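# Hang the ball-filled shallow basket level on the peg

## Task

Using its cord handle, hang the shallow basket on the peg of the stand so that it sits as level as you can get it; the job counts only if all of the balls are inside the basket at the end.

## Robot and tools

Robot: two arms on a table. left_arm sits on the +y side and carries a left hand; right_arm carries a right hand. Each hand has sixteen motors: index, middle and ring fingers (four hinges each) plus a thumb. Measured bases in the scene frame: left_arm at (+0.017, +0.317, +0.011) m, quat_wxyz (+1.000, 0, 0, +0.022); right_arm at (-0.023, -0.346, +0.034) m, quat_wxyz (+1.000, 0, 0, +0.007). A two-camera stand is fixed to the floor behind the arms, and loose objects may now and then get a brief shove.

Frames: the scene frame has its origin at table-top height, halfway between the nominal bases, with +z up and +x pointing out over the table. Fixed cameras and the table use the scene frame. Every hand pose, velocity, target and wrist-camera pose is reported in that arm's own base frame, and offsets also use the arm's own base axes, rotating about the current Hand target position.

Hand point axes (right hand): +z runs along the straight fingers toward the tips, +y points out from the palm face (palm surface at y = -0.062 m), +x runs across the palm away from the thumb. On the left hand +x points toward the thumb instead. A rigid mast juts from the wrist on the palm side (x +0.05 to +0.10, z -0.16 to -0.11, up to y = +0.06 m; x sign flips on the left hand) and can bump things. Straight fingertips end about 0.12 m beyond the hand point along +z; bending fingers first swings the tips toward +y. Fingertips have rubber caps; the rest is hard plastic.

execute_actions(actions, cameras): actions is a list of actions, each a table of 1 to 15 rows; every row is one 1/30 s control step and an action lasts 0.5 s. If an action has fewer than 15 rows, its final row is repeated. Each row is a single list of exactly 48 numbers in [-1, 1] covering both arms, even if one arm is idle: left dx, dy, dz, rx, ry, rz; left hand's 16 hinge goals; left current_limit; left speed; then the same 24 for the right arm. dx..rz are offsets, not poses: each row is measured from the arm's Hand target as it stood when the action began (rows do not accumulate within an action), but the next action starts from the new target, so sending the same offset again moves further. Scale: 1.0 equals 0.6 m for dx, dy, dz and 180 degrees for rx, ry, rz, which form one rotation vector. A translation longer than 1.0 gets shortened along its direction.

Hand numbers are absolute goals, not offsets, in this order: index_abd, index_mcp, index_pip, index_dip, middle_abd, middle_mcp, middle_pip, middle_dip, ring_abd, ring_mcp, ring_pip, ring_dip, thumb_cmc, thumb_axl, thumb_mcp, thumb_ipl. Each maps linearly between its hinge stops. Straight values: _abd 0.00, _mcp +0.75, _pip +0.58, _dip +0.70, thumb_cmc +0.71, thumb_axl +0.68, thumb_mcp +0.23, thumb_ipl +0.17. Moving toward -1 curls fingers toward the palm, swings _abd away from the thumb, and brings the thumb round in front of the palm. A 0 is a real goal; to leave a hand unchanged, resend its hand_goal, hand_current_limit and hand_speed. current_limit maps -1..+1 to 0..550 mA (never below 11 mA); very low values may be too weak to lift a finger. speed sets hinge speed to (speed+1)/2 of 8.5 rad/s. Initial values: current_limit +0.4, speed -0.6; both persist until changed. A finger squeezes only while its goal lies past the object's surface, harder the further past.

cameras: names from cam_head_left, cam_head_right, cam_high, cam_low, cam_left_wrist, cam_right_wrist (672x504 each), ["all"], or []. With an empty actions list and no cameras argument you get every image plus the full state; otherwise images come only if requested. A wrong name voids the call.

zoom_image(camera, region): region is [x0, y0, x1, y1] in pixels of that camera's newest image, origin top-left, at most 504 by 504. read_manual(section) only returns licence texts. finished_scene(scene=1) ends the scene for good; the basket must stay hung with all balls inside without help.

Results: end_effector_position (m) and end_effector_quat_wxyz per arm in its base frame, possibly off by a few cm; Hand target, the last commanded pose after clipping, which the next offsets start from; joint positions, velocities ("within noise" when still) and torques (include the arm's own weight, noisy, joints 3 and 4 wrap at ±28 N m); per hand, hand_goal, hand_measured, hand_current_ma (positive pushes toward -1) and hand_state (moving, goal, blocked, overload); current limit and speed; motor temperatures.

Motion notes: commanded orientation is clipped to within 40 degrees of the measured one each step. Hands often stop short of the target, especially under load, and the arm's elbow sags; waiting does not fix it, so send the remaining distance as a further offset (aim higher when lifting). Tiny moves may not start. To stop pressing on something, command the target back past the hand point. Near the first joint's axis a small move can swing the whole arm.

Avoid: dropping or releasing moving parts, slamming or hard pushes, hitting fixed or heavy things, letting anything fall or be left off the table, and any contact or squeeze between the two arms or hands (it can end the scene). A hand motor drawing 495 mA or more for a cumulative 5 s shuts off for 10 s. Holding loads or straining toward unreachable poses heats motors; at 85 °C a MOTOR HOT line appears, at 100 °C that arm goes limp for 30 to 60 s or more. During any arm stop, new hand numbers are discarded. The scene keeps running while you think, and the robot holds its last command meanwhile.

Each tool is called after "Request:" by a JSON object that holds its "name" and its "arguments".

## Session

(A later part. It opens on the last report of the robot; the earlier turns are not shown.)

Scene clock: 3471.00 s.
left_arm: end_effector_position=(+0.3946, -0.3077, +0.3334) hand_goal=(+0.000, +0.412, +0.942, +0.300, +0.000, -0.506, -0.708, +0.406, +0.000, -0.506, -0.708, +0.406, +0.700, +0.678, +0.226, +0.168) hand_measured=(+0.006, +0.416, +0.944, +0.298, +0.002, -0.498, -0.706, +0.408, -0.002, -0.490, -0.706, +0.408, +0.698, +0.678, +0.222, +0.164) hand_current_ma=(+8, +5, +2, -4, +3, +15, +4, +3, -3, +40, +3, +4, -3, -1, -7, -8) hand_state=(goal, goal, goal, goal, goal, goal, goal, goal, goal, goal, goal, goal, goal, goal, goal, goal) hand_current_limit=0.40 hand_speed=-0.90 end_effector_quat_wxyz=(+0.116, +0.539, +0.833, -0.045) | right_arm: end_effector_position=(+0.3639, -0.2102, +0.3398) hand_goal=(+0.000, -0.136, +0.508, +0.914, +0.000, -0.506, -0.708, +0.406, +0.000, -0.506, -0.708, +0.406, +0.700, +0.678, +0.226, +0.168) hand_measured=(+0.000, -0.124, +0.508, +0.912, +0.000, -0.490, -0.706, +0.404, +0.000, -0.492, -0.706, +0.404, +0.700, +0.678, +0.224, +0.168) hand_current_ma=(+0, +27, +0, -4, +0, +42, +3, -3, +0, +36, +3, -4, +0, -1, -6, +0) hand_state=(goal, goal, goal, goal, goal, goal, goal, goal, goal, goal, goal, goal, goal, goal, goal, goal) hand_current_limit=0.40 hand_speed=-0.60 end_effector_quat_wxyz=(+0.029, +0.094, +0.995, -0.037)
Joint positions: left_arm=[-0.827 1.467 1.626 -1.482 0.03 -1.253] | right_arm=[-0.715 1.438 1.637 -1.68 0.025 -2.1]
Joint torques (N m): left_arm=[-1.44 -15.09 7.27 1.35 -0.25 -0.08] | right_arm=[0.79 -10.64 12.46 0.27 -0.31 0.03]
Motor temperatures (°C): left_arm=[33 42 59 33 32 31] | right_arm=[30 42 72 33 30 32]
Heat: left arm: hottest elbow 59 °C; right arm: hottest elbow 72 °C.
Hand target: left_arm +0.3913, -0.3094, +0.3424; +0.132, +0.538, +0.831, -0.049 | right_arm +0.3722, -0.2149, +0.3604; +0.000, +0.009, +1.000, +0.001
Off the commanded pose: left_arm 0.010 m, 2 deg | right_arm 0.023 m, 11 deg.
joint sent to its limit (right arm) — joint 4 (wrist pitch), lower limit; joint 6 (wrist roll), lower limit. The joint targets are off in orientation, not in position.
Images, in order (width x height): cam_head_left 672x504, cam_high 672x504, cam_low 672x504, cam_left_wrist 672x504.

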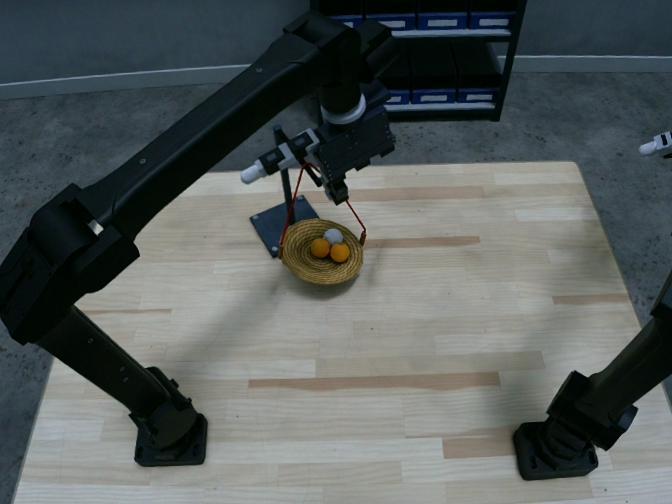

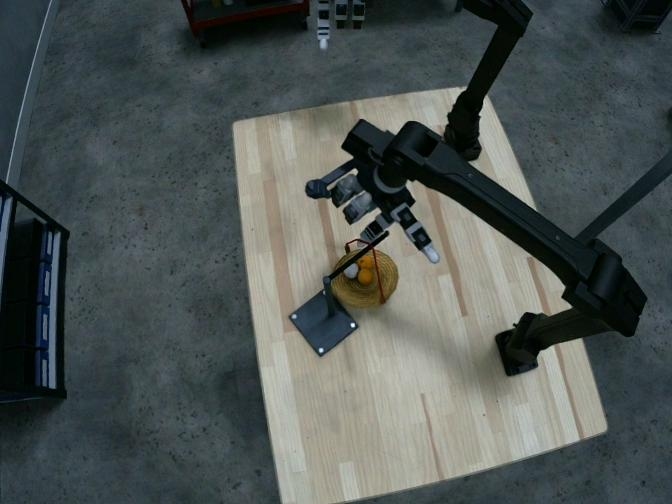

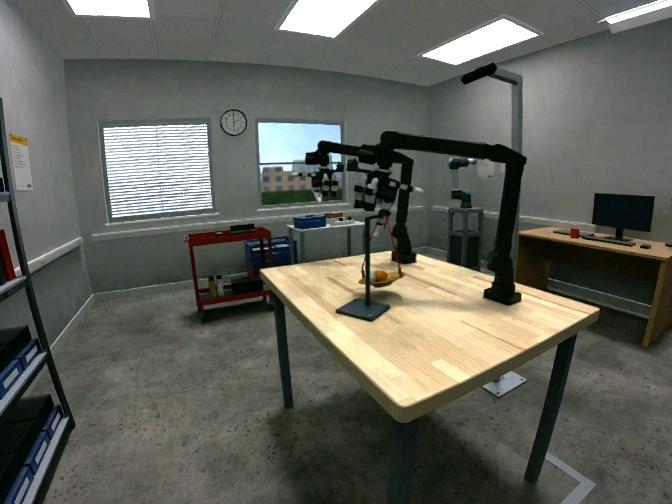

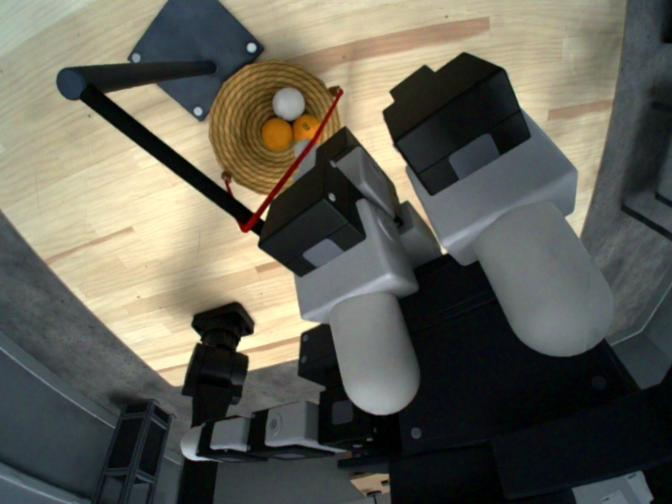

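Request:
{"name": "execute_actions", "arguments": {"actions": [[[-0.0091,-0.0042,0,0,0,0,0,0.411,0.942,0.3,0,-0.507,-0.708,0.406,0,-0.507,-0.708,0.406,0.7,0.677,0.226,0.168,0.4,-0.9,0,0,0,0,0,0,0,-0.137,0.508,0.913,0,-0.507,-0.708,0.406,0,-0.507,-0.708,0.406,0.7,0.678,0.226,0.168,0.4,-0.6]],[[-0.0091,-0.0042,0,0,0,0,0,0.411,0.942,0.3,0,-0.507,-0.708,0.406,0,-0.507,-0.708,0.406,0.7,0.677,0.226,0.168,0.4,-0.9,0,0,0,0,0,0,0,-0.137,0.508,0.913,0,-0.507,-0.708,0.406,0,-0.507,-0.708,0.406,0.7,0.678,0.226,0.168,0.4,-0.6]]], "cameras": ["cam_low","cam_head_left","cam_high","cam_left_wrist"]}}

Request:
{"name": "zoom_image", "arguments": {"camera": "cam_high", "region": [310, 200, 410, 310]}}

Request:
{"name": "zoom_image", "arguments": {"camera": "cam_left_wrist", "region": [160, 20, 400, 260]}}

Scene clock: 3481.33 s.
left_arm: end_effector_position=(+0.3850, -0.3141, +0.3335) hand_goal=(+0.000, +0.412, +0.942, +0.300, +0.000, -0.506, -0.708, +0.406, +0.000, -0.506, -0.708, +0.406, +0.700, +0.678, +0.226, +0.168) hand_measured=(+0.004, +0.416, +0.944, +0.298, +0.002, -0.498, -0.706, +0.408, -0.002, -0.490, -0.706, +0.408, +0.698, +0.678, +0.222, +0.164) hand_current_ma=(+6, +5, +2, -3, +3, +15, +4, +3, -3, +40, +3, +4, -3, -1, -7, -8) hand_state=(goal, goal, goal, goal, goal, goal, goal, goal, goal, goal, goal, goal, goal, goal, goal, goal) hand_current_limit=0.40 hand_speed=-0.90 end_effector_quat_wxyz=(+0.117, +0.539, +0.833, -0.045) | right_arm: end_effector_position=(+0.3639, -0.2102, +0.3398) hand_goal=(+0.000, -0.136, +0.508, +0.914, +0.000, -0.506, -0.708, +0.406, +0.000, -0.506, -0.708, +0.406, +0.700, +0.678, +0.226, +0.168) hand_measured=(+0.000, -0.124, +0.508, +0.912, +0.000, -0.490, -0.706, +0.404, +0.000, -0.492, -0.706, +0.404, +0.700, +0.678, +0.224, +0.168) hand_current_ma=(+0, +27, +0, -4, +0, +42, +3, -3, +0, +36, +3, -4, +0, -1, -6, +0) hand_state=(goal, goal, goal, goal, goal, goal, goal, goal, goal, goal, goal, goal, goal, goal, goal, goal) hand_current_limit=0.40 hand_speed=-0.60 end_effector_quat_wxyz=(+0.029, +0.094, +0.995, -0.037)
Joint positions: left_arm=[-0.853 1.462 1.62 -1.479 0.023 -1.277] | right_arm=[-0.715 1.438 1.637 -1.68 0.025 -2.1]
Joint torques (N m): left_arm=[-1.08 -15.15 7.04 1.24 -0.31 -0.08] | right_arm=[0.62 -10.58 12.51 0.24 -0.33 0.01]
Motor temperatures (°C): left_arm=[33 42 58 33 32 31] | right_arm=[30 42 72 33 30 32]
Heat: left arm: hottest elbow 58 °C; right arm: hottest elbow 72 °C.
Hand target: left_arm +0.3805, -0.3143, +0.3424; +0.132, +0.538, +0.831, -0.049 | right_arm +0.3722, -0.2149, +0.3604; +0.000, +0.009, +1.000, +0.001
Off the commanded pose: left_arm 0.010 m, 2 deg | right_arm 0.023 m, 11 deg.
joint sent to its limit (right arm) — joint 4 (wrist pitch), lower limit; joint 6 (wrist roll), lower limit. The joint targets are off in orientation, not in position.
Images, in order (width x height): cam_head_left 672x504, cam_high 672x504, cam_low 672x504, cam_left_wrist 672x504.

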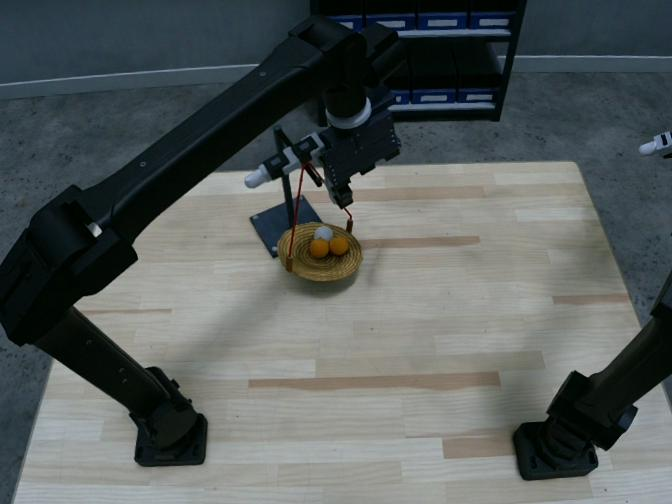

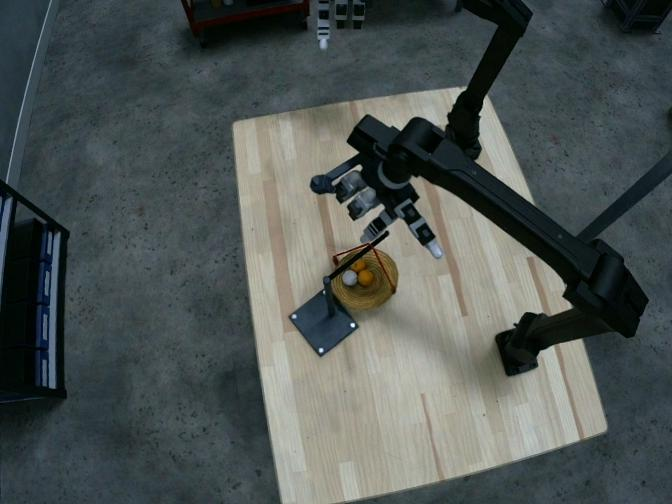

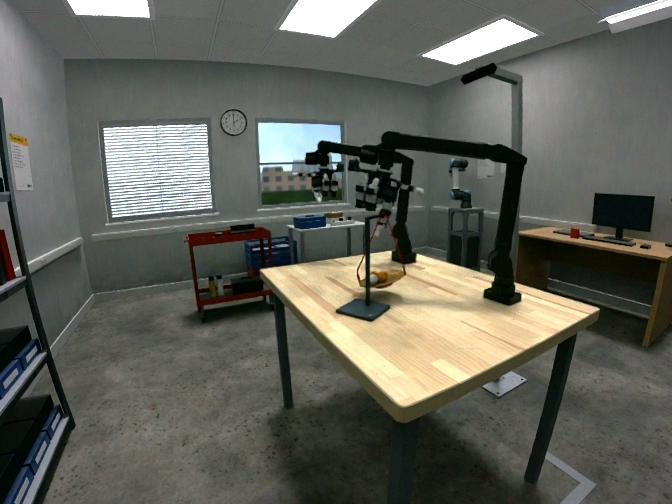

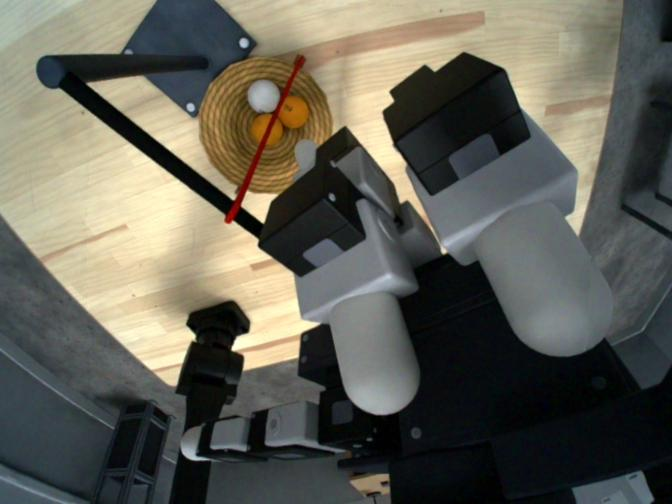

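Scaled by 4.582 from the camera's 672x504 image, which has a finer 960x720 frame.

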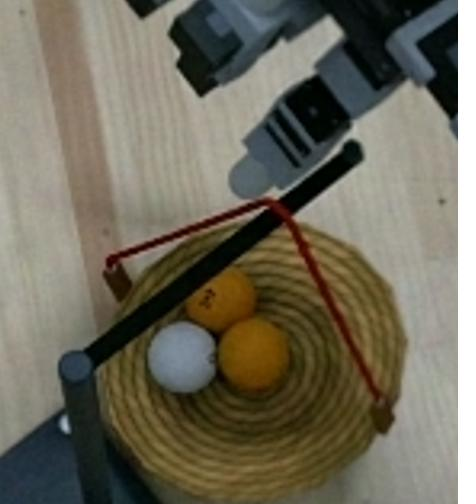

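Scaled by 2.100 from the camera's 672x504 image, which has a finer 960x720 frame.

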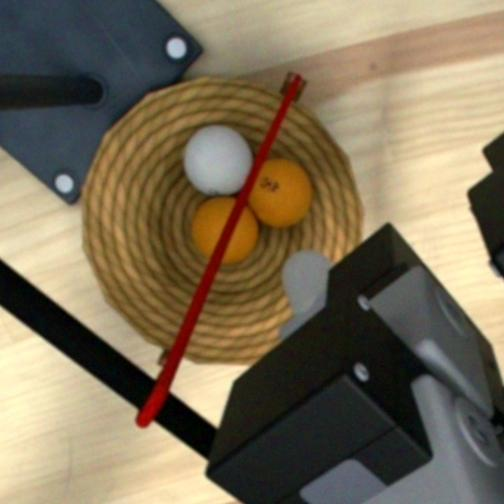

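Request:
{"name": "execute_actions", "arguments": {"actions": [[[-0.0121,-0.0056,0,0,0,0,0,0.411,0.942,0.3,0,-0.507,-0.708,0.406,0,-0.507,-0.708,0.406,0.7,0.677,0.226,0.168,0.4,-0.9,0,0,0,0,0,0,0,-0.137,0.508,0.913,0,-0.507,-0.708,0.406,0,-0.507,-0.708,0.406,0.7,0.678,0.226,0.168,0.4,-0.6]],[[-0.0121,-0.0056,0,0,0,0,0,0.411,0.942,0.3,0,-0.507,-0.708,0.406,0,-0.507,-0.708,0.406,0.7,0.677,0.226,0.168,0.4,-0.9,0,0,0,0,0,0,0,-0.137,0.508,0.913,0,-0.507,-0.708,0.406,0,-0.507,-0.708,0.406,0.7,0.678,0.226,0.168,0.4,-0.6]],[[-0.0121,-0.0056,0,0,0,0,0,0.411,0.942,0.3,0,-0.507,-0.708,0.406,0,-0.507,-0.708,0.406,0.7,0.677,0.226,0.168,0.4,-0.9,0,0,0,0,0,0,0,-0.137,0.508,0.913,0,-0.507,-0.708,0.406,0,-0.507,-0.708,0.406,0.7,0.678,0.226,0.168,0.4,-0.6]],[[-0.0121,-0.0056,0,0,0,0,0,0.411,0.942,0.3,0,-0.507,-0.708,0.406,0,-0.507,-0.708,0.406,0.7,0.677,0.226,0.168,0.4,-0.9,0,0,0,0,0,0,0,-0.137,0.508,0.913,0,-0.507,-0.708,0.406,0,-0.507,-0.708,0.406,0.7,0.678,0.226,0.168,0.4,-0.6]],[[-0.0121,-0.0056,0,0,0,0,0,0.411,0.942,0.3,0,-0.507,-0.708,0.406,0,-0.507,-0.708,0.406,0.7,0.677,0.226,0.168,0.4,-0.9,0,0,0,0,0,0,0,-0.137,0.508,0.913,0,-0.507,-0.708,0.406,0,-0.507,-0.708,0.406,0.7,0.678,0.226,0.168,0.4,-0.6]],[[-0.0121,-0.0056,0,0,0,0,0,0.411,0.942,0.3,0,-0.507,-0.708,0.406,0,-0.507,-0.708,0.406,0.7,0.677,0.226,0.168,0.4,-0.9,0,0,0,0,0,0,0,-0.137,0.508,0.913,0,-0.507,-0.708,0.406,0,-0.507,-0.708,0.406,0.7,0.678,0.226,0.168,0.4,-0.6]]], "cameras": ["all"]}}

Request:
{"name": "zoom_image", "arguments": {"camera": "cam_high", "region": [310, 200, 410, 310]}}

Request:
{"name": "zoom_image", "arguments": {"camera": "cam_low", "region": [345, 200, 425, 300]}}

Request:
{"name": "zoom_image", "arguments": {"camera": "cam_head_left", "region": [240, 110, 400, 290]}}

Scene clock: 3496.37 s.
left_arm: end_effector_position=(+0.3417, -0.3355, +0.3361) hand_goal=(+0.000, +0.412, +0.942, +0.300, +0.000, -0.506, -0.708, +0.406, +0.000, -0.506, -0.708, +0.406, +0.700, +0.678, +0.226, +0.168) hand_measured=(+0.004, +0.416, +0.944, +0.298, +0.002, -0.498, -0.706, +0.408, -0.002, -0.490, -0.706, +0.408, +0.698, +0.678, +0.222, +0.164) hand_current_ma=(+6, +5, +2, -3, +3, +15, +4, +3, -3, +40, +3, +4, -3, -1, -7, -8) hand_state=(goal, goal, goal, goal, goal, goal, goal, goal, goal, goal, goal, goal, goal, goal, goal, goal) hand_current_limit=0.40 hand_speed=-0.90 end_effector_quat_wxyz=(+0.120, +0.539, +0.832, -0.045) | right_arm: end_effector_position=(+0.3639, -0.2102, +0.3398) hand_goal=(+0.000, -0.136, +0.508, +0.914, +0.000, -0.506, -0.708, +0.406, +0.000, -0.506, -0.708, +0.406, +0.700, +0.678, +0.226, +0.168) hand_measured=(+0.000, -0.124, +0.508, +0.912, +0.000, -0.490, -0.706, +0.404, +0.000, -0.492, -0.706, +0.404, +0.700, +0.678, +0.224, +0.168) hand_current_ma=(+0, +27, +0, -4, +0, +42, +3, -3, +0, +36, +3, -4, +0, -1, -6, +0) hand_state=(goal, goal, goal, goal, goal, goal, goal, goal, goal, goal, goal, goal, goal, goal, goal, goal) hand_current_limit=0.40 hand_speed=-0.60 end_effector_quat_wxyz=(+0.029, +0.094, +0.995, -0.037)
Joint positions: left_arm=[-0.962 1.433 1.595 -1.476 -0.007 -1.382] | right_arm=[-0.715 1.438 1.637 -1.68 0.025 -2.1]
Joint torques (N m): left_arm=[-1.49 -14.74 6.72 1.13 -0.32 -0.06] | right_arm=[0.85 -10.4 12.46 0.23 -0.31 0.03]
Motor temperatures (°C): left_arm=[33 42 58 33 32 31] | right_arm=[30 42 72 33 30 32]
Heat: left arm: hottest elbow 58 °C; right arm: hottest elbow 72 °C.
Hand target: left_arm +0.3368, -0.3346, +0.3424; +0.132, +0.538, +0.831, -0.049 | right_arm +0.3722, -0.2149, +0.3604; +0.000, +0.009, +1.000, +0.001
Off the commanded pose: left_arm 0.008 m, 1 deg | right_arm 0.023 m, 11 deg.
joint sent to its limit (right arm) — joint 4 (wrist pitch), lower limit; joint 6 (wrist roll), lower limit. The joint targets are off in orientation, not in position.

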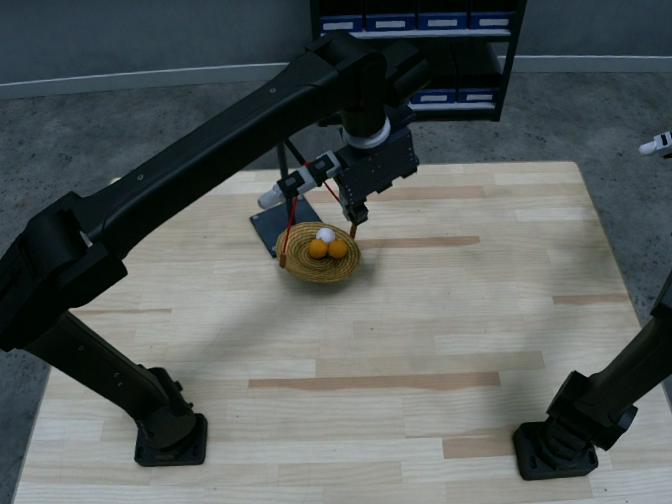

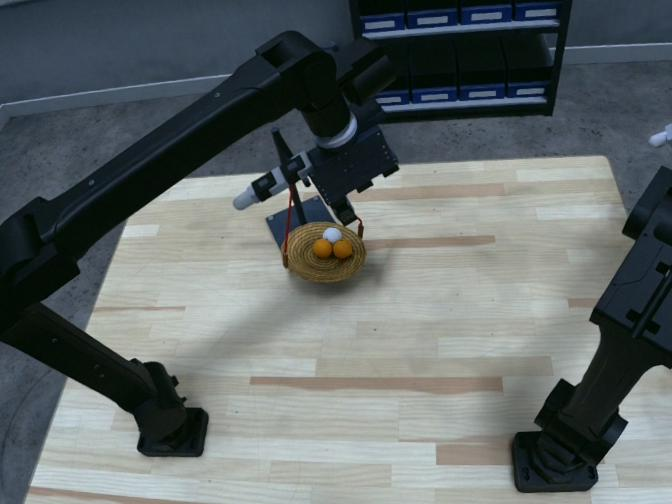

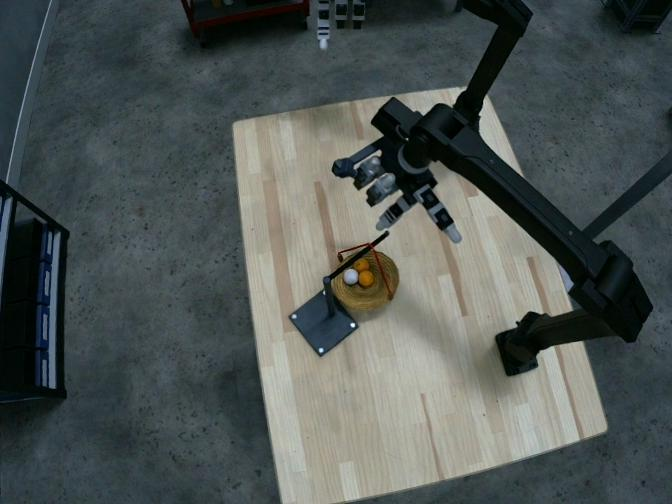

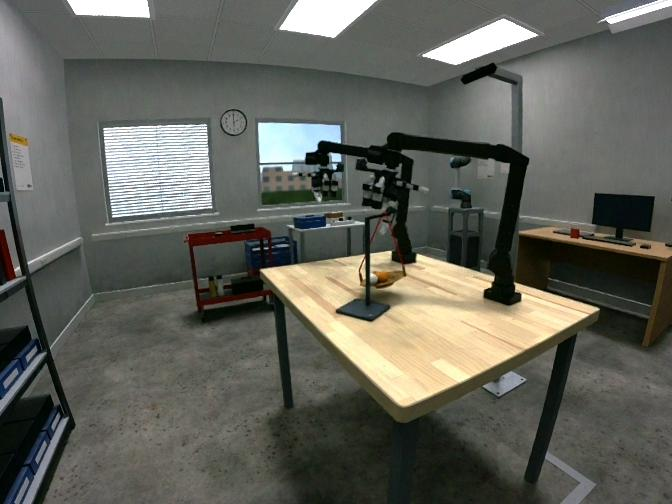

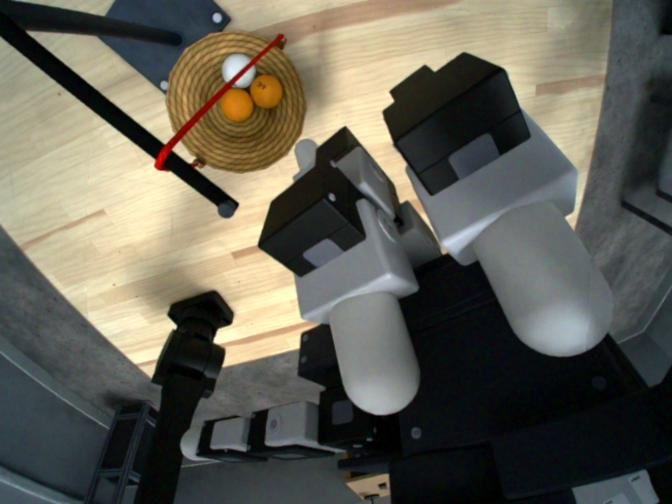

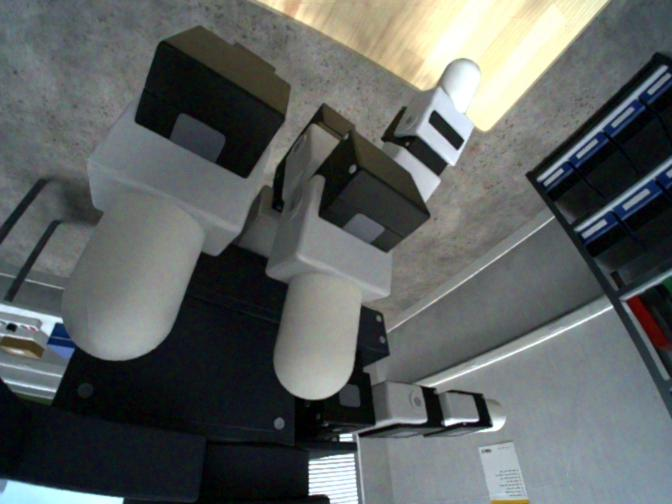

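Scaled by 4.582 from the camera's 672x504 image, which has a finer 960x720 frame.

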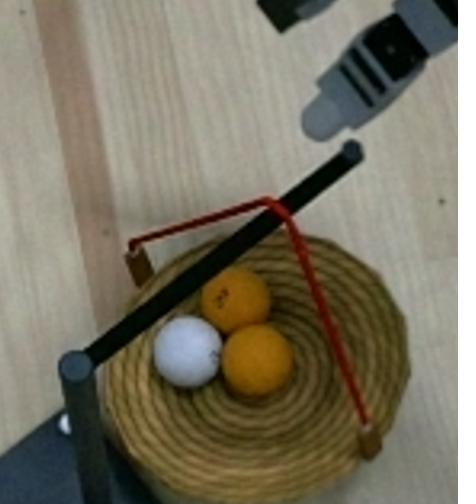

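Scaled by 5.040 from the camera's 672x504 image, which has a finer 960x720 frame.

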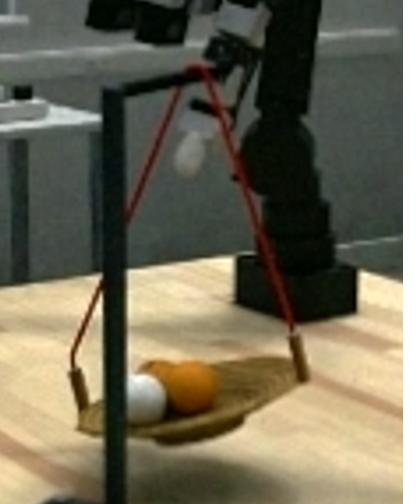

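Scaled by 2.800 from the camera's 672x504 image, which has a finer 960x720 frame.

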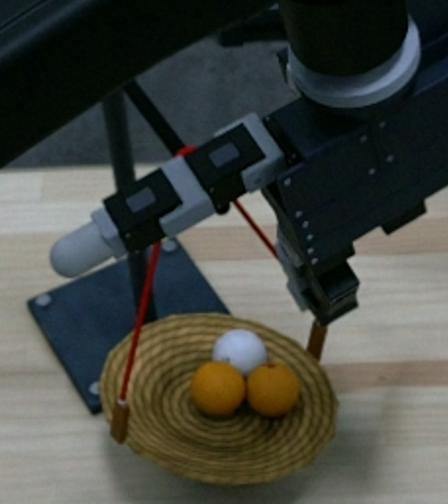

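Request:
{"name": "execute_actions", "arguments": {"actions": [[[-0.028,-0.0043,0.0115,0.018,0.0135,0,0,0.411,0.942,0.3,0,-0.507,-0.708,0.406,0,-0.507,-0.708,0.406,0.7,0.677,0.226,0.168,0.4,-0.7,0,0,0,0,0,0,0,-0.137,0.508,0.913,0,-0.507,-0.708,0.406,0,-0.507,-0.708,0.406,0.7,0.678,0.226,0.168,0.4,-0.6]],[[-0.028,-0.0043,0.0115,0.018,0.0135,0,0,0.411,0.942,0.3,0,-0.507,-0.708,0.406,0,-0.507,-0.708,0.406,0.7,0.677,0.226,0.168,0.4,-0.7,0,0,0,0,0,0,0,-0.137,0.508,0.913,0,-0.507,-0.708,0.406,0,-0.507,-0.708,0.406,0.7,0.678,0.226,0.168,0.4,-0.6]],[[-0.028,-0.0043,0.0115,0.018,0.0135,0,0,0.411,0.942,0.3,0,-0.507,-0.708,0.406,0,-0.507,-0.708,0.406,0.7,0.677,0.226,0.168,0.4,-0.7,0,0,0,0,0,0,0,-0.137,0.508,0.913,0,-0.507,-0.708,0.406,0,-0.507,-0.708,0.406,0.7,0.678,0.226,0.168,0.4,-0.6]],[[-0.028,-0.0043,0.0115,0.018,0.0135,0,0,0.411,0.942,0.3,0,-0.507,-0.708,0.406,0,-0.507,-0.708,0.406,0.7,0.677,0.226,0.168,0.4,-0.7,0,0,0,0,0,0,0,-0.137,0.508,0.913,0,-0.507,-0.708,0.406,0,-0.507,-0.708,0.406,0.7,0.678,0.226,0.168,0.4,-0.6]],[[0.0,0.02,-0.01,0,0,-0.1103,0,0.753,0.577,0.696,0,-0.507,-0.708,0.406,0,-0.507,-0.708,0.406,0.7,0.677,0.226,0.168,0.4,-0.7,0,0,0,0,0,0,0,-0.137,0.508,0.913,0,-0.507,-0.708,0.406,0,-0.507,-0.708,0.406,0.7,0.678,0.226,0.168,0.4,-0.6]]], "cameras": ["cam_low","cam_high","cam_head_left"]}}

Request:
{"name": "zoom_image", "arguments": {"camera": "cam_low", "region": [345, 200, 425, 300]}}

Request:
{"name": "zoom_image", "arguments": {"camera": "cam_head_left", "region": [240, 110, 400, 290]}}

Scene clock: 3588.00 s.
left_arm: end_effector_position=(+0.2684, -0.3373, +0.3644) hand_goal=(+0.000, +0.754, +0.578, +0.696, +0.000, -0.506, -0.708, +0.406, +0.000, -0.506, -0.708, +0.406, +0.700, +0.678, +0.226, +0.168) hand_measured=(+0.002, +0.750, +0.580, +0.694, +0.002, -0.498, -0.706, +0.408, -0.002, -0.490, -0.706, +0.408, +0.698, +0.678, +0.222, +0.164) hand_current_ma=(+3, -6, +3, -4, +3, +15, +4, +3, -3, +40, +3, +4, -1, -1, -7, -8) hand_state=(goal, goal, goal, goal, goal, goal, goal, goal, goal, goal, goal, goal, goal, goal, goal, goal) hand_current_limit=0.40 hand_speed=-0.70 end_effector_quat_wxyz=(+0.067, +0.677, +0.733, -0.012) | right_arm: end_effector_position=(+0.3639, -0.2102, +0.3398) hand_goal=(+0.000, -0.136, +0.508, +0.914, +0.000, -0.506, -0.708, +0.406, +0.000, -0.506, -0.708, +0.406, +0.700, +0.678, +0.226, +0.168) hand_measured=(+0.000, -0.124, +0.508, +0.912, +0.000, -0.490, -0.706, +0.404, +0.000, -0.492, -0.706, +0.404, +0.700, +0.678, +0.224, +0.168) hand_current_ma=(+0, +27, +0, -4, +0, +42, +3, -3, +0, +36, +3, -4, +0, -1, -6, +0) hand_state=(goal, goal, goal, goal, goal, goal, goal, goal, goal, goal, goal, goal, goal, goal, goal, goal) hand_current_limit=0.40 hand_speed=-0.60 end_effector_quat_wxyz=(+0.029, +0.094, +0.995, -0.037)
Joint positions: left_arm=[-1.112 1.355 1.596 -1.677 -0.025 -1.19] | right_arm=[-0.715 1.438 1.637 -1.68 0.025 -2.1]
Joint torques (N m): left_arm=[0.03 -11.16 6.76 0.01 -0.11 0.12] | right_arm=[0.56 -10.52 12.48 0.21 -0.32 0.01]
Motor temperatures (°C): left_arm=[33 41 57 33 32 31] | right_arm=[30 42 72 33 30 32]
Heat: left arm: hottest elbow 57 °C; right arm: hottest elbow 72 °C.
Hand target: left_arm +0.2696, -0.3330, +0.3640; -0.001, +0.680, +0.733, -0.001 | right_arm +0.3722, -0.2149, +0.3604; +0.000, +0.009, +1.000, +0.001
Off the commanded pose: left_arm 0.005 m, 8 deg | right_arm 0.023 m, 11 deg.
joint sent to its limit (left arm) — joint 4 (wrist pitch), lower limit. The joint targets are off in orientation, not in position.
joint sent to its limit (right arm) — joint 4 (wrist pitch), lower limit; joint 6 (wrist roll), lower limit. The joint targets are off in orientation, not in position.
Images, in order (width x height): cam_head_left 672x504, cam_high 672x504, cam_low 672x504.

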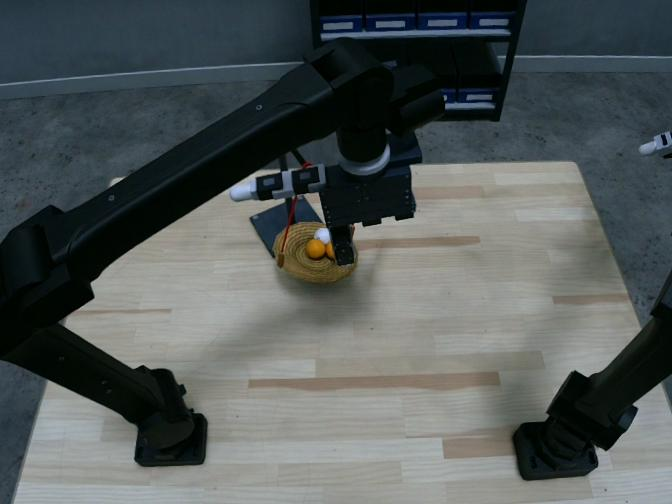

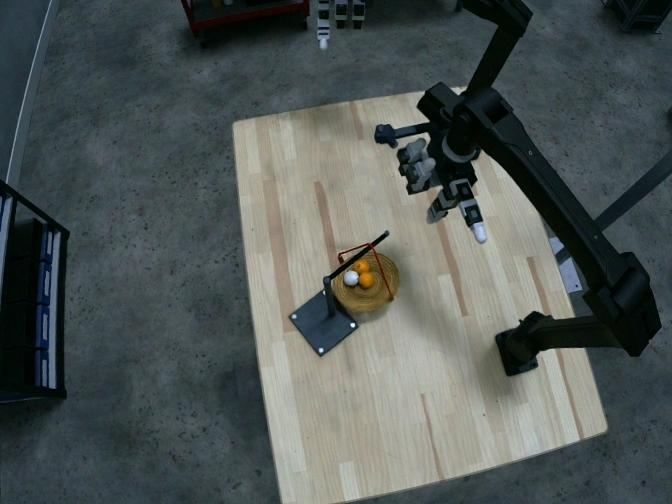

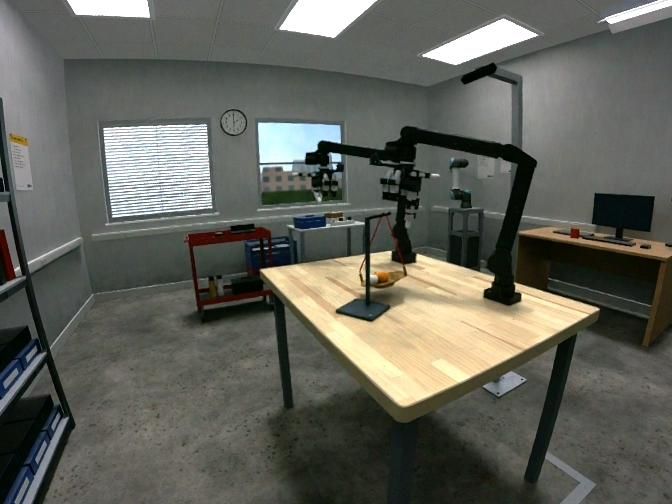

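Scaled by 5.040 from the camera's 672x504 image, which has a finer 960x720 frame.

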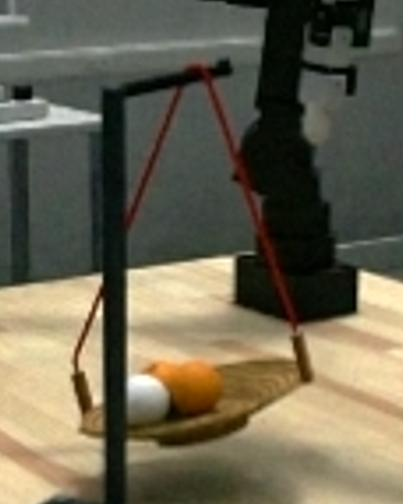

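Scaled by 2.800 from the camera's 672x504 image, which has a finer 960x720 frame.

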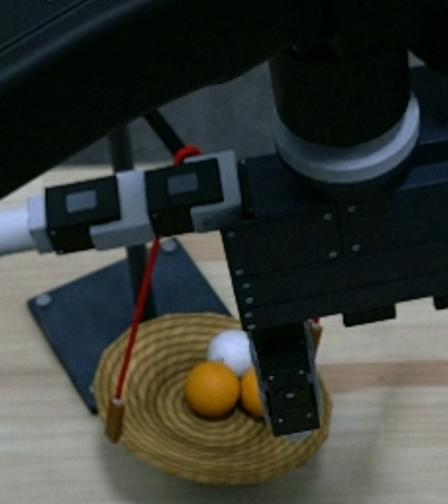

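Request:
{"name": "execute_actions", "arguments": {"actions": [[[0.0256,0.025,-0.0125,0,0,-0.0563,0,0.753,0.577,0.696,0,-0.507,-0.708,0.406,0,-0.507,-0.708,0.406,0.7,0.677,0.226,0.168,0.4,-0.7,0,0,0,0,0,0,0,-0.137,0.508,0.913,0,-0.507,-0.708,0.406,0,-0.507,-0.708,0.406,0.7,0.678,0.226,0.168,0.4,-0.6]],[[0.0256,0.025,-0.0125,0,0,-0.0563,0,0.753,0.577,0.696,0,-0.507,-0.708,0.406,0,-0.507,-0.708,0.406,0.7,0.677,0.226,0.168,0.4,-0.7,0,0,0,0,0,0,0,-0.137,0.508,0.913,0,-0.507,-0.708,0.406,0,-0.507,-0.708,0.406,0.7,0.678,0.226,0.168,0.4,-0.6]],[[0.0256,0.025,-0.0125,0,0,-0.0563,0,0.753,0.577,0.696,0,-0.2,-0.3,0.5,0,-0.507,-0.708,0.406,0.7,0.677,0.226,0.168,0.4,-0.7,0,0,0,0,0,0,0,-0.137,0.508,0.913,0,-0.507,-0.708,0.406,0,-0.507,-0.708,0.406,0.7,0.678,0.226,0.168,0.4,-0.6]],[[0.0256,0.025,-0.0125,0,0,-0.0563,0,0.753,0.577,0.696,0,0.3,0.2,0.6,0,-0.507,-0.708,0.406,0.7,0.677,0.226,0.168,0.4,-0.7,0,0,0,0,0,0,0,-0.137,0.508,0.913,0,-0.507,-0.708,0.406,0,-0.507,-0.708,0.406,0.7,0.678,0.226,0.168,0.4,-0.6]]], "cameras": ["cam_low","cam_high","cam_head_left"]}}

Request:
{"name": "zoom_image", "arguments": {"camera": "cam_low", "region": [345, 180, 445, 300]}}

Request:
{"name": "zoom_image", "arguments": {"camera": "cam_high", "region": [300, 180, 460, 330]}}

Scene clock: 3603.97 s.
left_arm: end_effector_position=(+0.3322, -0.2770, +0.3475) hand_goal=(+0.000, +0.754, +0.578, +0.696, +0.000, +0.300, +0.200, +0.600, +0.000, -0.506, -0.708, +0.406, +0.700, +0.678, +0.226, +0.168) hand_measured=(+0.002, +0.752, +0.580, +0.694, -0.002, -0.052, +0.128, +0.598, -0.002, -0.490, -0.706, +0.408, +0.700, +0.678, +0.222, +0.164) hand_current_ma=(+2, -4, +3, -4, -3, -385, -243, -3, -3, +38, +3, +4, +0, -1, -8, -8) hand_state=(goal, goal, goal, goal, goal, blocked, blocked, goal, goal, goal, goal, goal, goal, goal, goal, goal) hand_current_limit=0.40 hand_speed=-0.70 end_effector_quat_wxyz=(+0.047, +0.889, +0.455, +0.019) | right_arm: end_effector_position=(+0.3639, -0.2102, +0.3398) hand_goal=(+0.000, -0.136, +0.508, +0.914, +0.000, -0.506, -0.708, +0.406, +0.000, -0.506, -0.708, +0.406, +0.700, +0.678, +0.226, +0.168) hand_measured=(+0.000, -0.124, +0.508, +0.912, +0.000, -0.490, -0.706, +0.404, +0.000, -0.492, -0.706, +0.404, +0.700, +0.678, +0.224, +0.168) hand_current_ma=(+0, +27, +0, -4, +0, +42, +3, -3, +0, +36, +3, -4, +0, -1, -6, +0) hand_state=(goal, goal, goal, goal, goal, goal, goal, goal, goal, goal, goal, goal, goal, goal, goal, goal) hand_current_limit=0.40 hand_speed=-0.60 end_effector_quat_wxyz=(+0.029, +0.094, +0.995, -0.037)
Joint positions: left_arm=[-0.778 1.21 1.412 -1.671 -0.006 -0.152] | right_arm=[-0.715 1.438 1.637 -1.68 0.025 -2.1]
Joint torques (N m): left_arm=[0.26 -7.82 6.02 -0.06 0.04 0.11] | right_arm=[0.79 -10.58 12.51 0.17 -0.32 0.02]
Motor temperatures (°C): left_arm=[33 41 57 33 32 31] | right_arm=[30 42 72 33 30 32]
Heat: left arm: hottest elbow 57 °C; right arm: hottest elbow 72 °C.
Hand target: left_arm +0.3310, -0.2729, +0.3341; -0.001, +0.892, +0.453, +0.000 | right_arm +0.3722, -0.2149, +0.3604; +0.000, +0.009, +1.000, +0.001
Off the commanded pose: left_arm 0.014 m, 6 deg | right_arm 0.023 m, 11 deg.
joint sent to its limit (left arm) — joint 4 (wrist pitch), lower limit. The joint targets are off in orientation, not in position.
joint sent to its limit (right arm) — joint 4 (wrist pitch), lower limit; joint 6 (wrist roll), lower limit. The joint targets are off in orientation, not in position.
Images, in order (width x height): cam_head_left 672x504, cam_high 672x504, cam_low 672x504.

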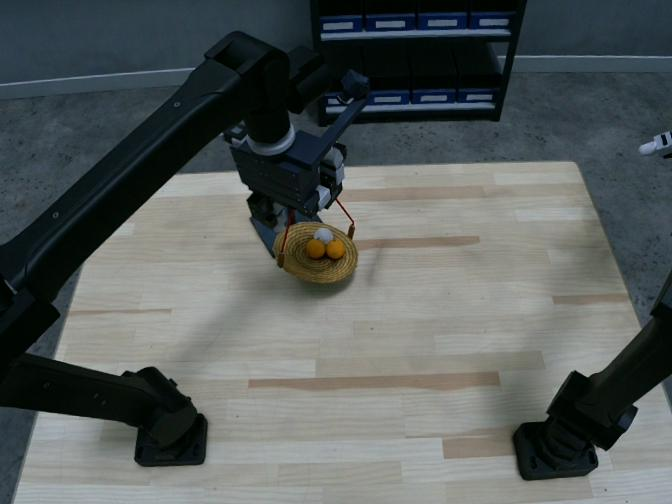

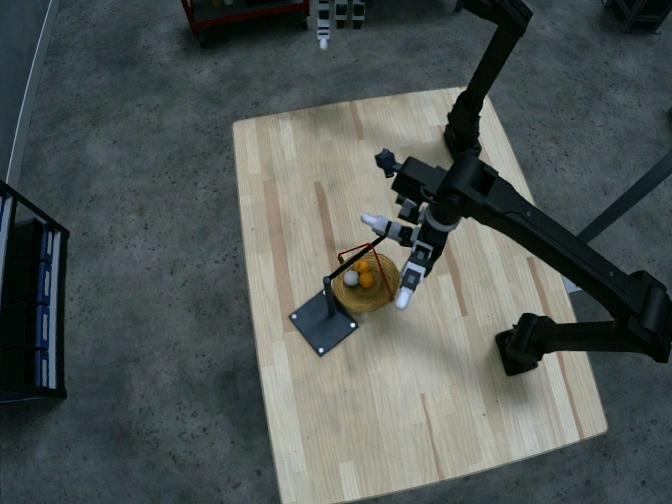

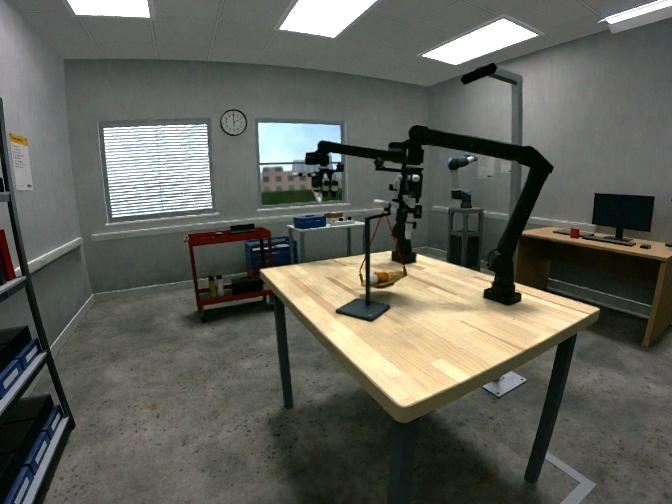

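Scaled by 4.200 from the camera's 672x504 image, which has a finer 960x720 frame.

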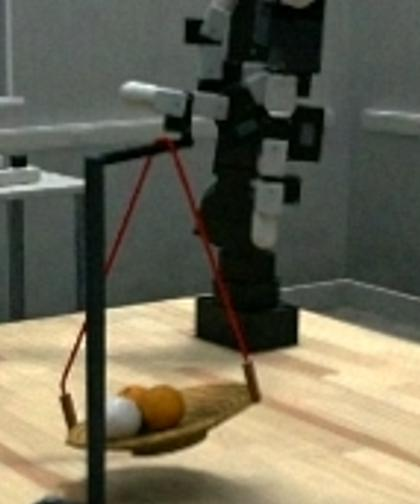

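Scaled by 3.150 from the camera's 672x504 image, which has a finer 960x720 frame.

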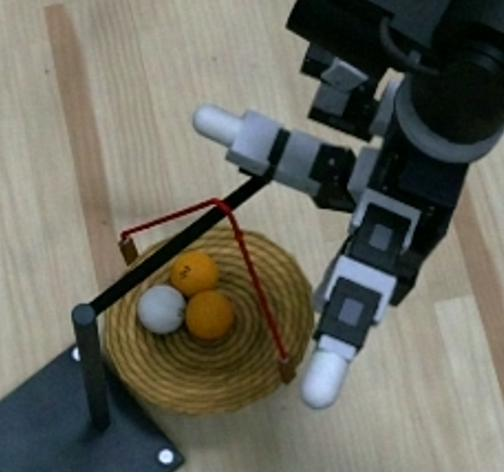

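Request:
{"name": "execute_actions", "arguments": {"actions": [[[0,0,0.0,0,0,0,0,0.753,0.577,0.696,0,-0.4,-0.5,0.5,0,-0.507,-0.708,0.406,0.7,0.677,0.226,0.168,0.4,-0.7,0,0,0,0,0,0,0,-0.137,0.508,0.913,0,-0.507,-0.708,0.406,0,-0.507,-0.708,0.406,0.7,0.678,0.226,0.168,0.4,-0.6]],[[0,0,0.0,0,0,0,0,0.753,0.577,0.696,0,-0.507,-0.708,0.406,0,-0.507,-0.708,0.406,0.7,0.677,0.226,0.168,0.4,-0.7,0,0,0,0,0,0,0,-0.137,0.508,0.913,0,-0.507,-0.708,0.406,0,-0.507,-0.708,0.406,0.7,0.678,0.226,0.168,0.4,-0.6]]], "cameras": ["cam_low","cam_high","cam_head_left"]}}

Request:
{"name": "zoom_image", "arguments": {"camera": "cam_low", "region": [345, 180, 445, 300]}}

Request:
{"name": "zoom_image", "arguments": {"camera": "cam_high", "region": [300, 180, 460, 330]}}

Scene clock: 3615.40 s.
left_arm: end_effector_position=(+0.3301, -0.2755, +0.3402) hand_goal=(+0.000, +0.754, +0.578, +0.696, +0.000, -0.506, -0.708, +0.406, +0.000, -0.506, -0.708, +0.406, +0.700, +0.678, +0.226, +0.168) hand_measured=(+0.002, +0.752, +0.580, +0.694, -0.002, -0.486, -0.704, +0.408, -0.002, -0.490, -0.706, +0.408, +0.700, +0.678, +0.222, +0.164) hand_current_ma=(+2, -3, +3, -4, -2, +54, +5, +3, -3, +38, +3, +4, +0, -1, -8, -8) hand_state=(goal, goal, goal, goal, goal, goal, goal, goal, goal, goal, goal, goal, goal, goal, goal, goal) hand_current_limit=0.40 hand_speed=-0.70 end_effector_quat_wxyz=(+0.038, +0.890, +0.453, +0.016) | right_arm: end_effector_position=(+0.3639, -0.2102, +0.3398) hand_goal=(+0.000, -0.136, +0.508, +0.914, +0.000, -0.506, -0.708, +0.406, +0.000, -0.506, -0.708, +0.406, +0.700, +0.678, +0.226, +0.168) hand_measured=(+0.000, -0.124, +0.508, +0.912, +0.000, -0.490, -0.706, +0.404, +0.000, -0.492, -0.706, +0.404, +0.700, +0.678, +0.224, +0.168) hand_current_ma=(+0, +27, +0, -4, +0, +42, +3, -3, +0, +36, +3, -4, +0, -1, -6, +0) hand_state=(goal, goal, goal, goal, goal, goal, goal, goal, goal, goal, goal, goal, goal, goal, goal, goal) hand_current_limit=0.40 hand_speed=-0.60 end_effector_quat_wxyz=(+0.029, +0.094, +0.995, -0.037)
Joint positions: left_arm=[-0.778 1.212 1.399 -1.676 -0.006 -0.149] | right_arm=[-0.715 1.438 1.637 -1.68 0.025 -2.1]
Joint torques (N m): left_arm=[0.26 -8.06 6.94 0.16 -0.04 0.11] | right_arm=[0.73 -10.58 12.45 0.27 -0.31 0.02]
Motor temperatures (°C): left_arm=[33 40 57 33 32 31] | right_arm=[30 42 72 33 30 32]
Heat: left arm: hottest elbow 57 °C; right arm: hottest elbow 72 °C.
Hand target: left_arm +0.3310, -0.2729, +0.3341; -0.001, +0.892, +0.453, +0.000 | right_arm +0.3722, -0.2149, +0.3604; +0.000, +0.009, +1.000, +0.001
Off the commanded pose: left_arm 0.007 m, 5 deg | right_arm 0.023 m, 11 deg.
joint sent to its limit (left arm) — joint 4 (wrist pitch), lower limit. The joint targets are off in orientation, not in position.
joint sent to its limit (right arm) — joint 4 (wrist pitch), lower limit; joint 6 (wrist roll), lower limit. The joint targets are off in orientation, not in position.
Images, in order (width x height): cam_head_left 672x504, cam_high 672x504, cam_low 672x504.

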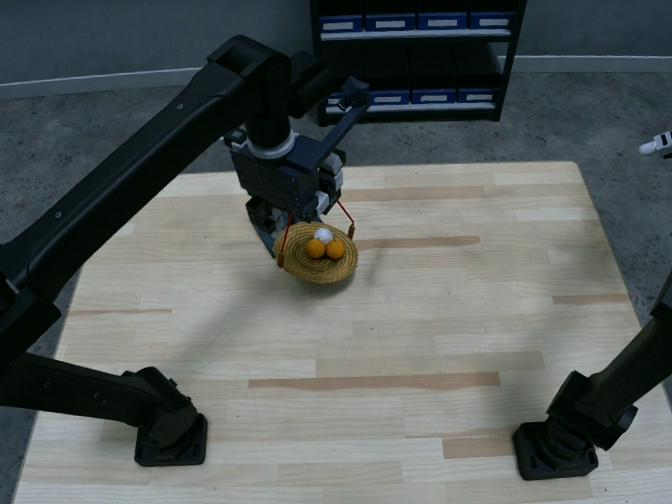

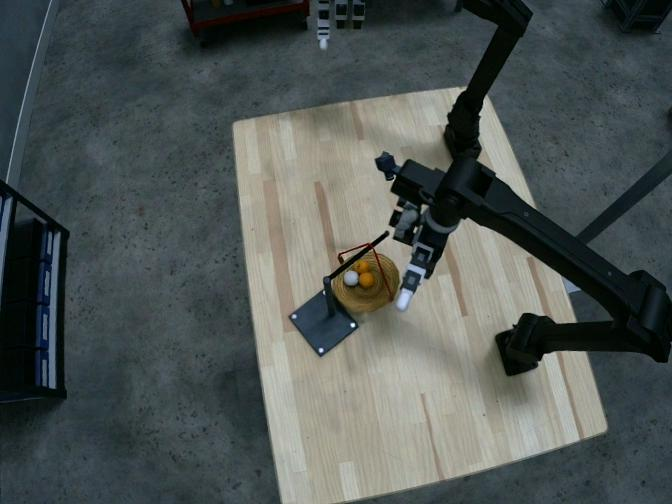

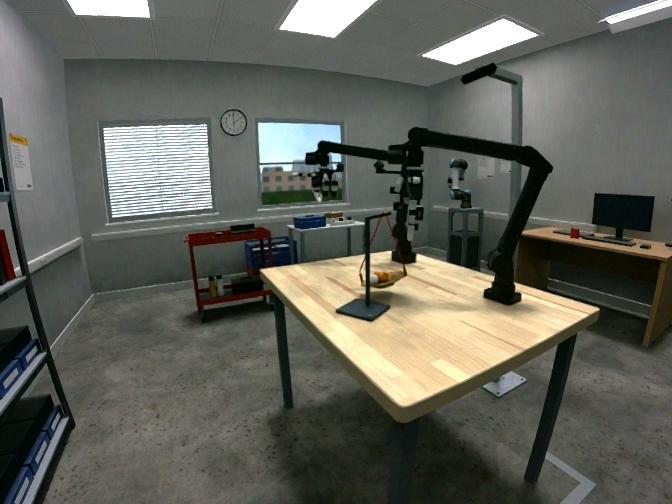

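Scaled by 4.200 from the camera's 672x504 image, which has a finer 960x720 frame.

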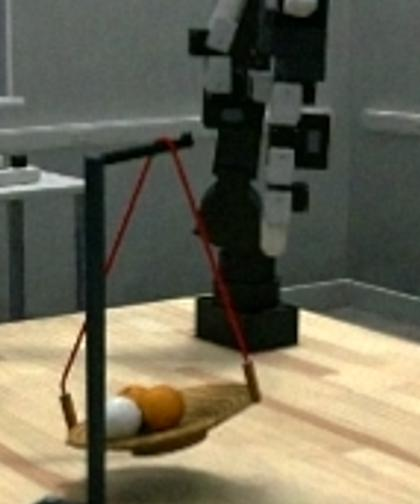

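Scaled by 3.150 from the camera's 672x504 image, which has a finer 960x720 frame.

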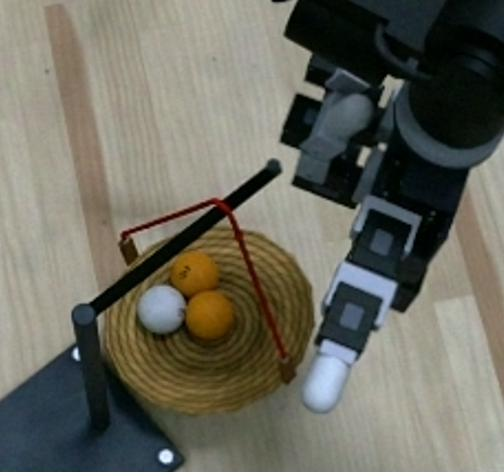

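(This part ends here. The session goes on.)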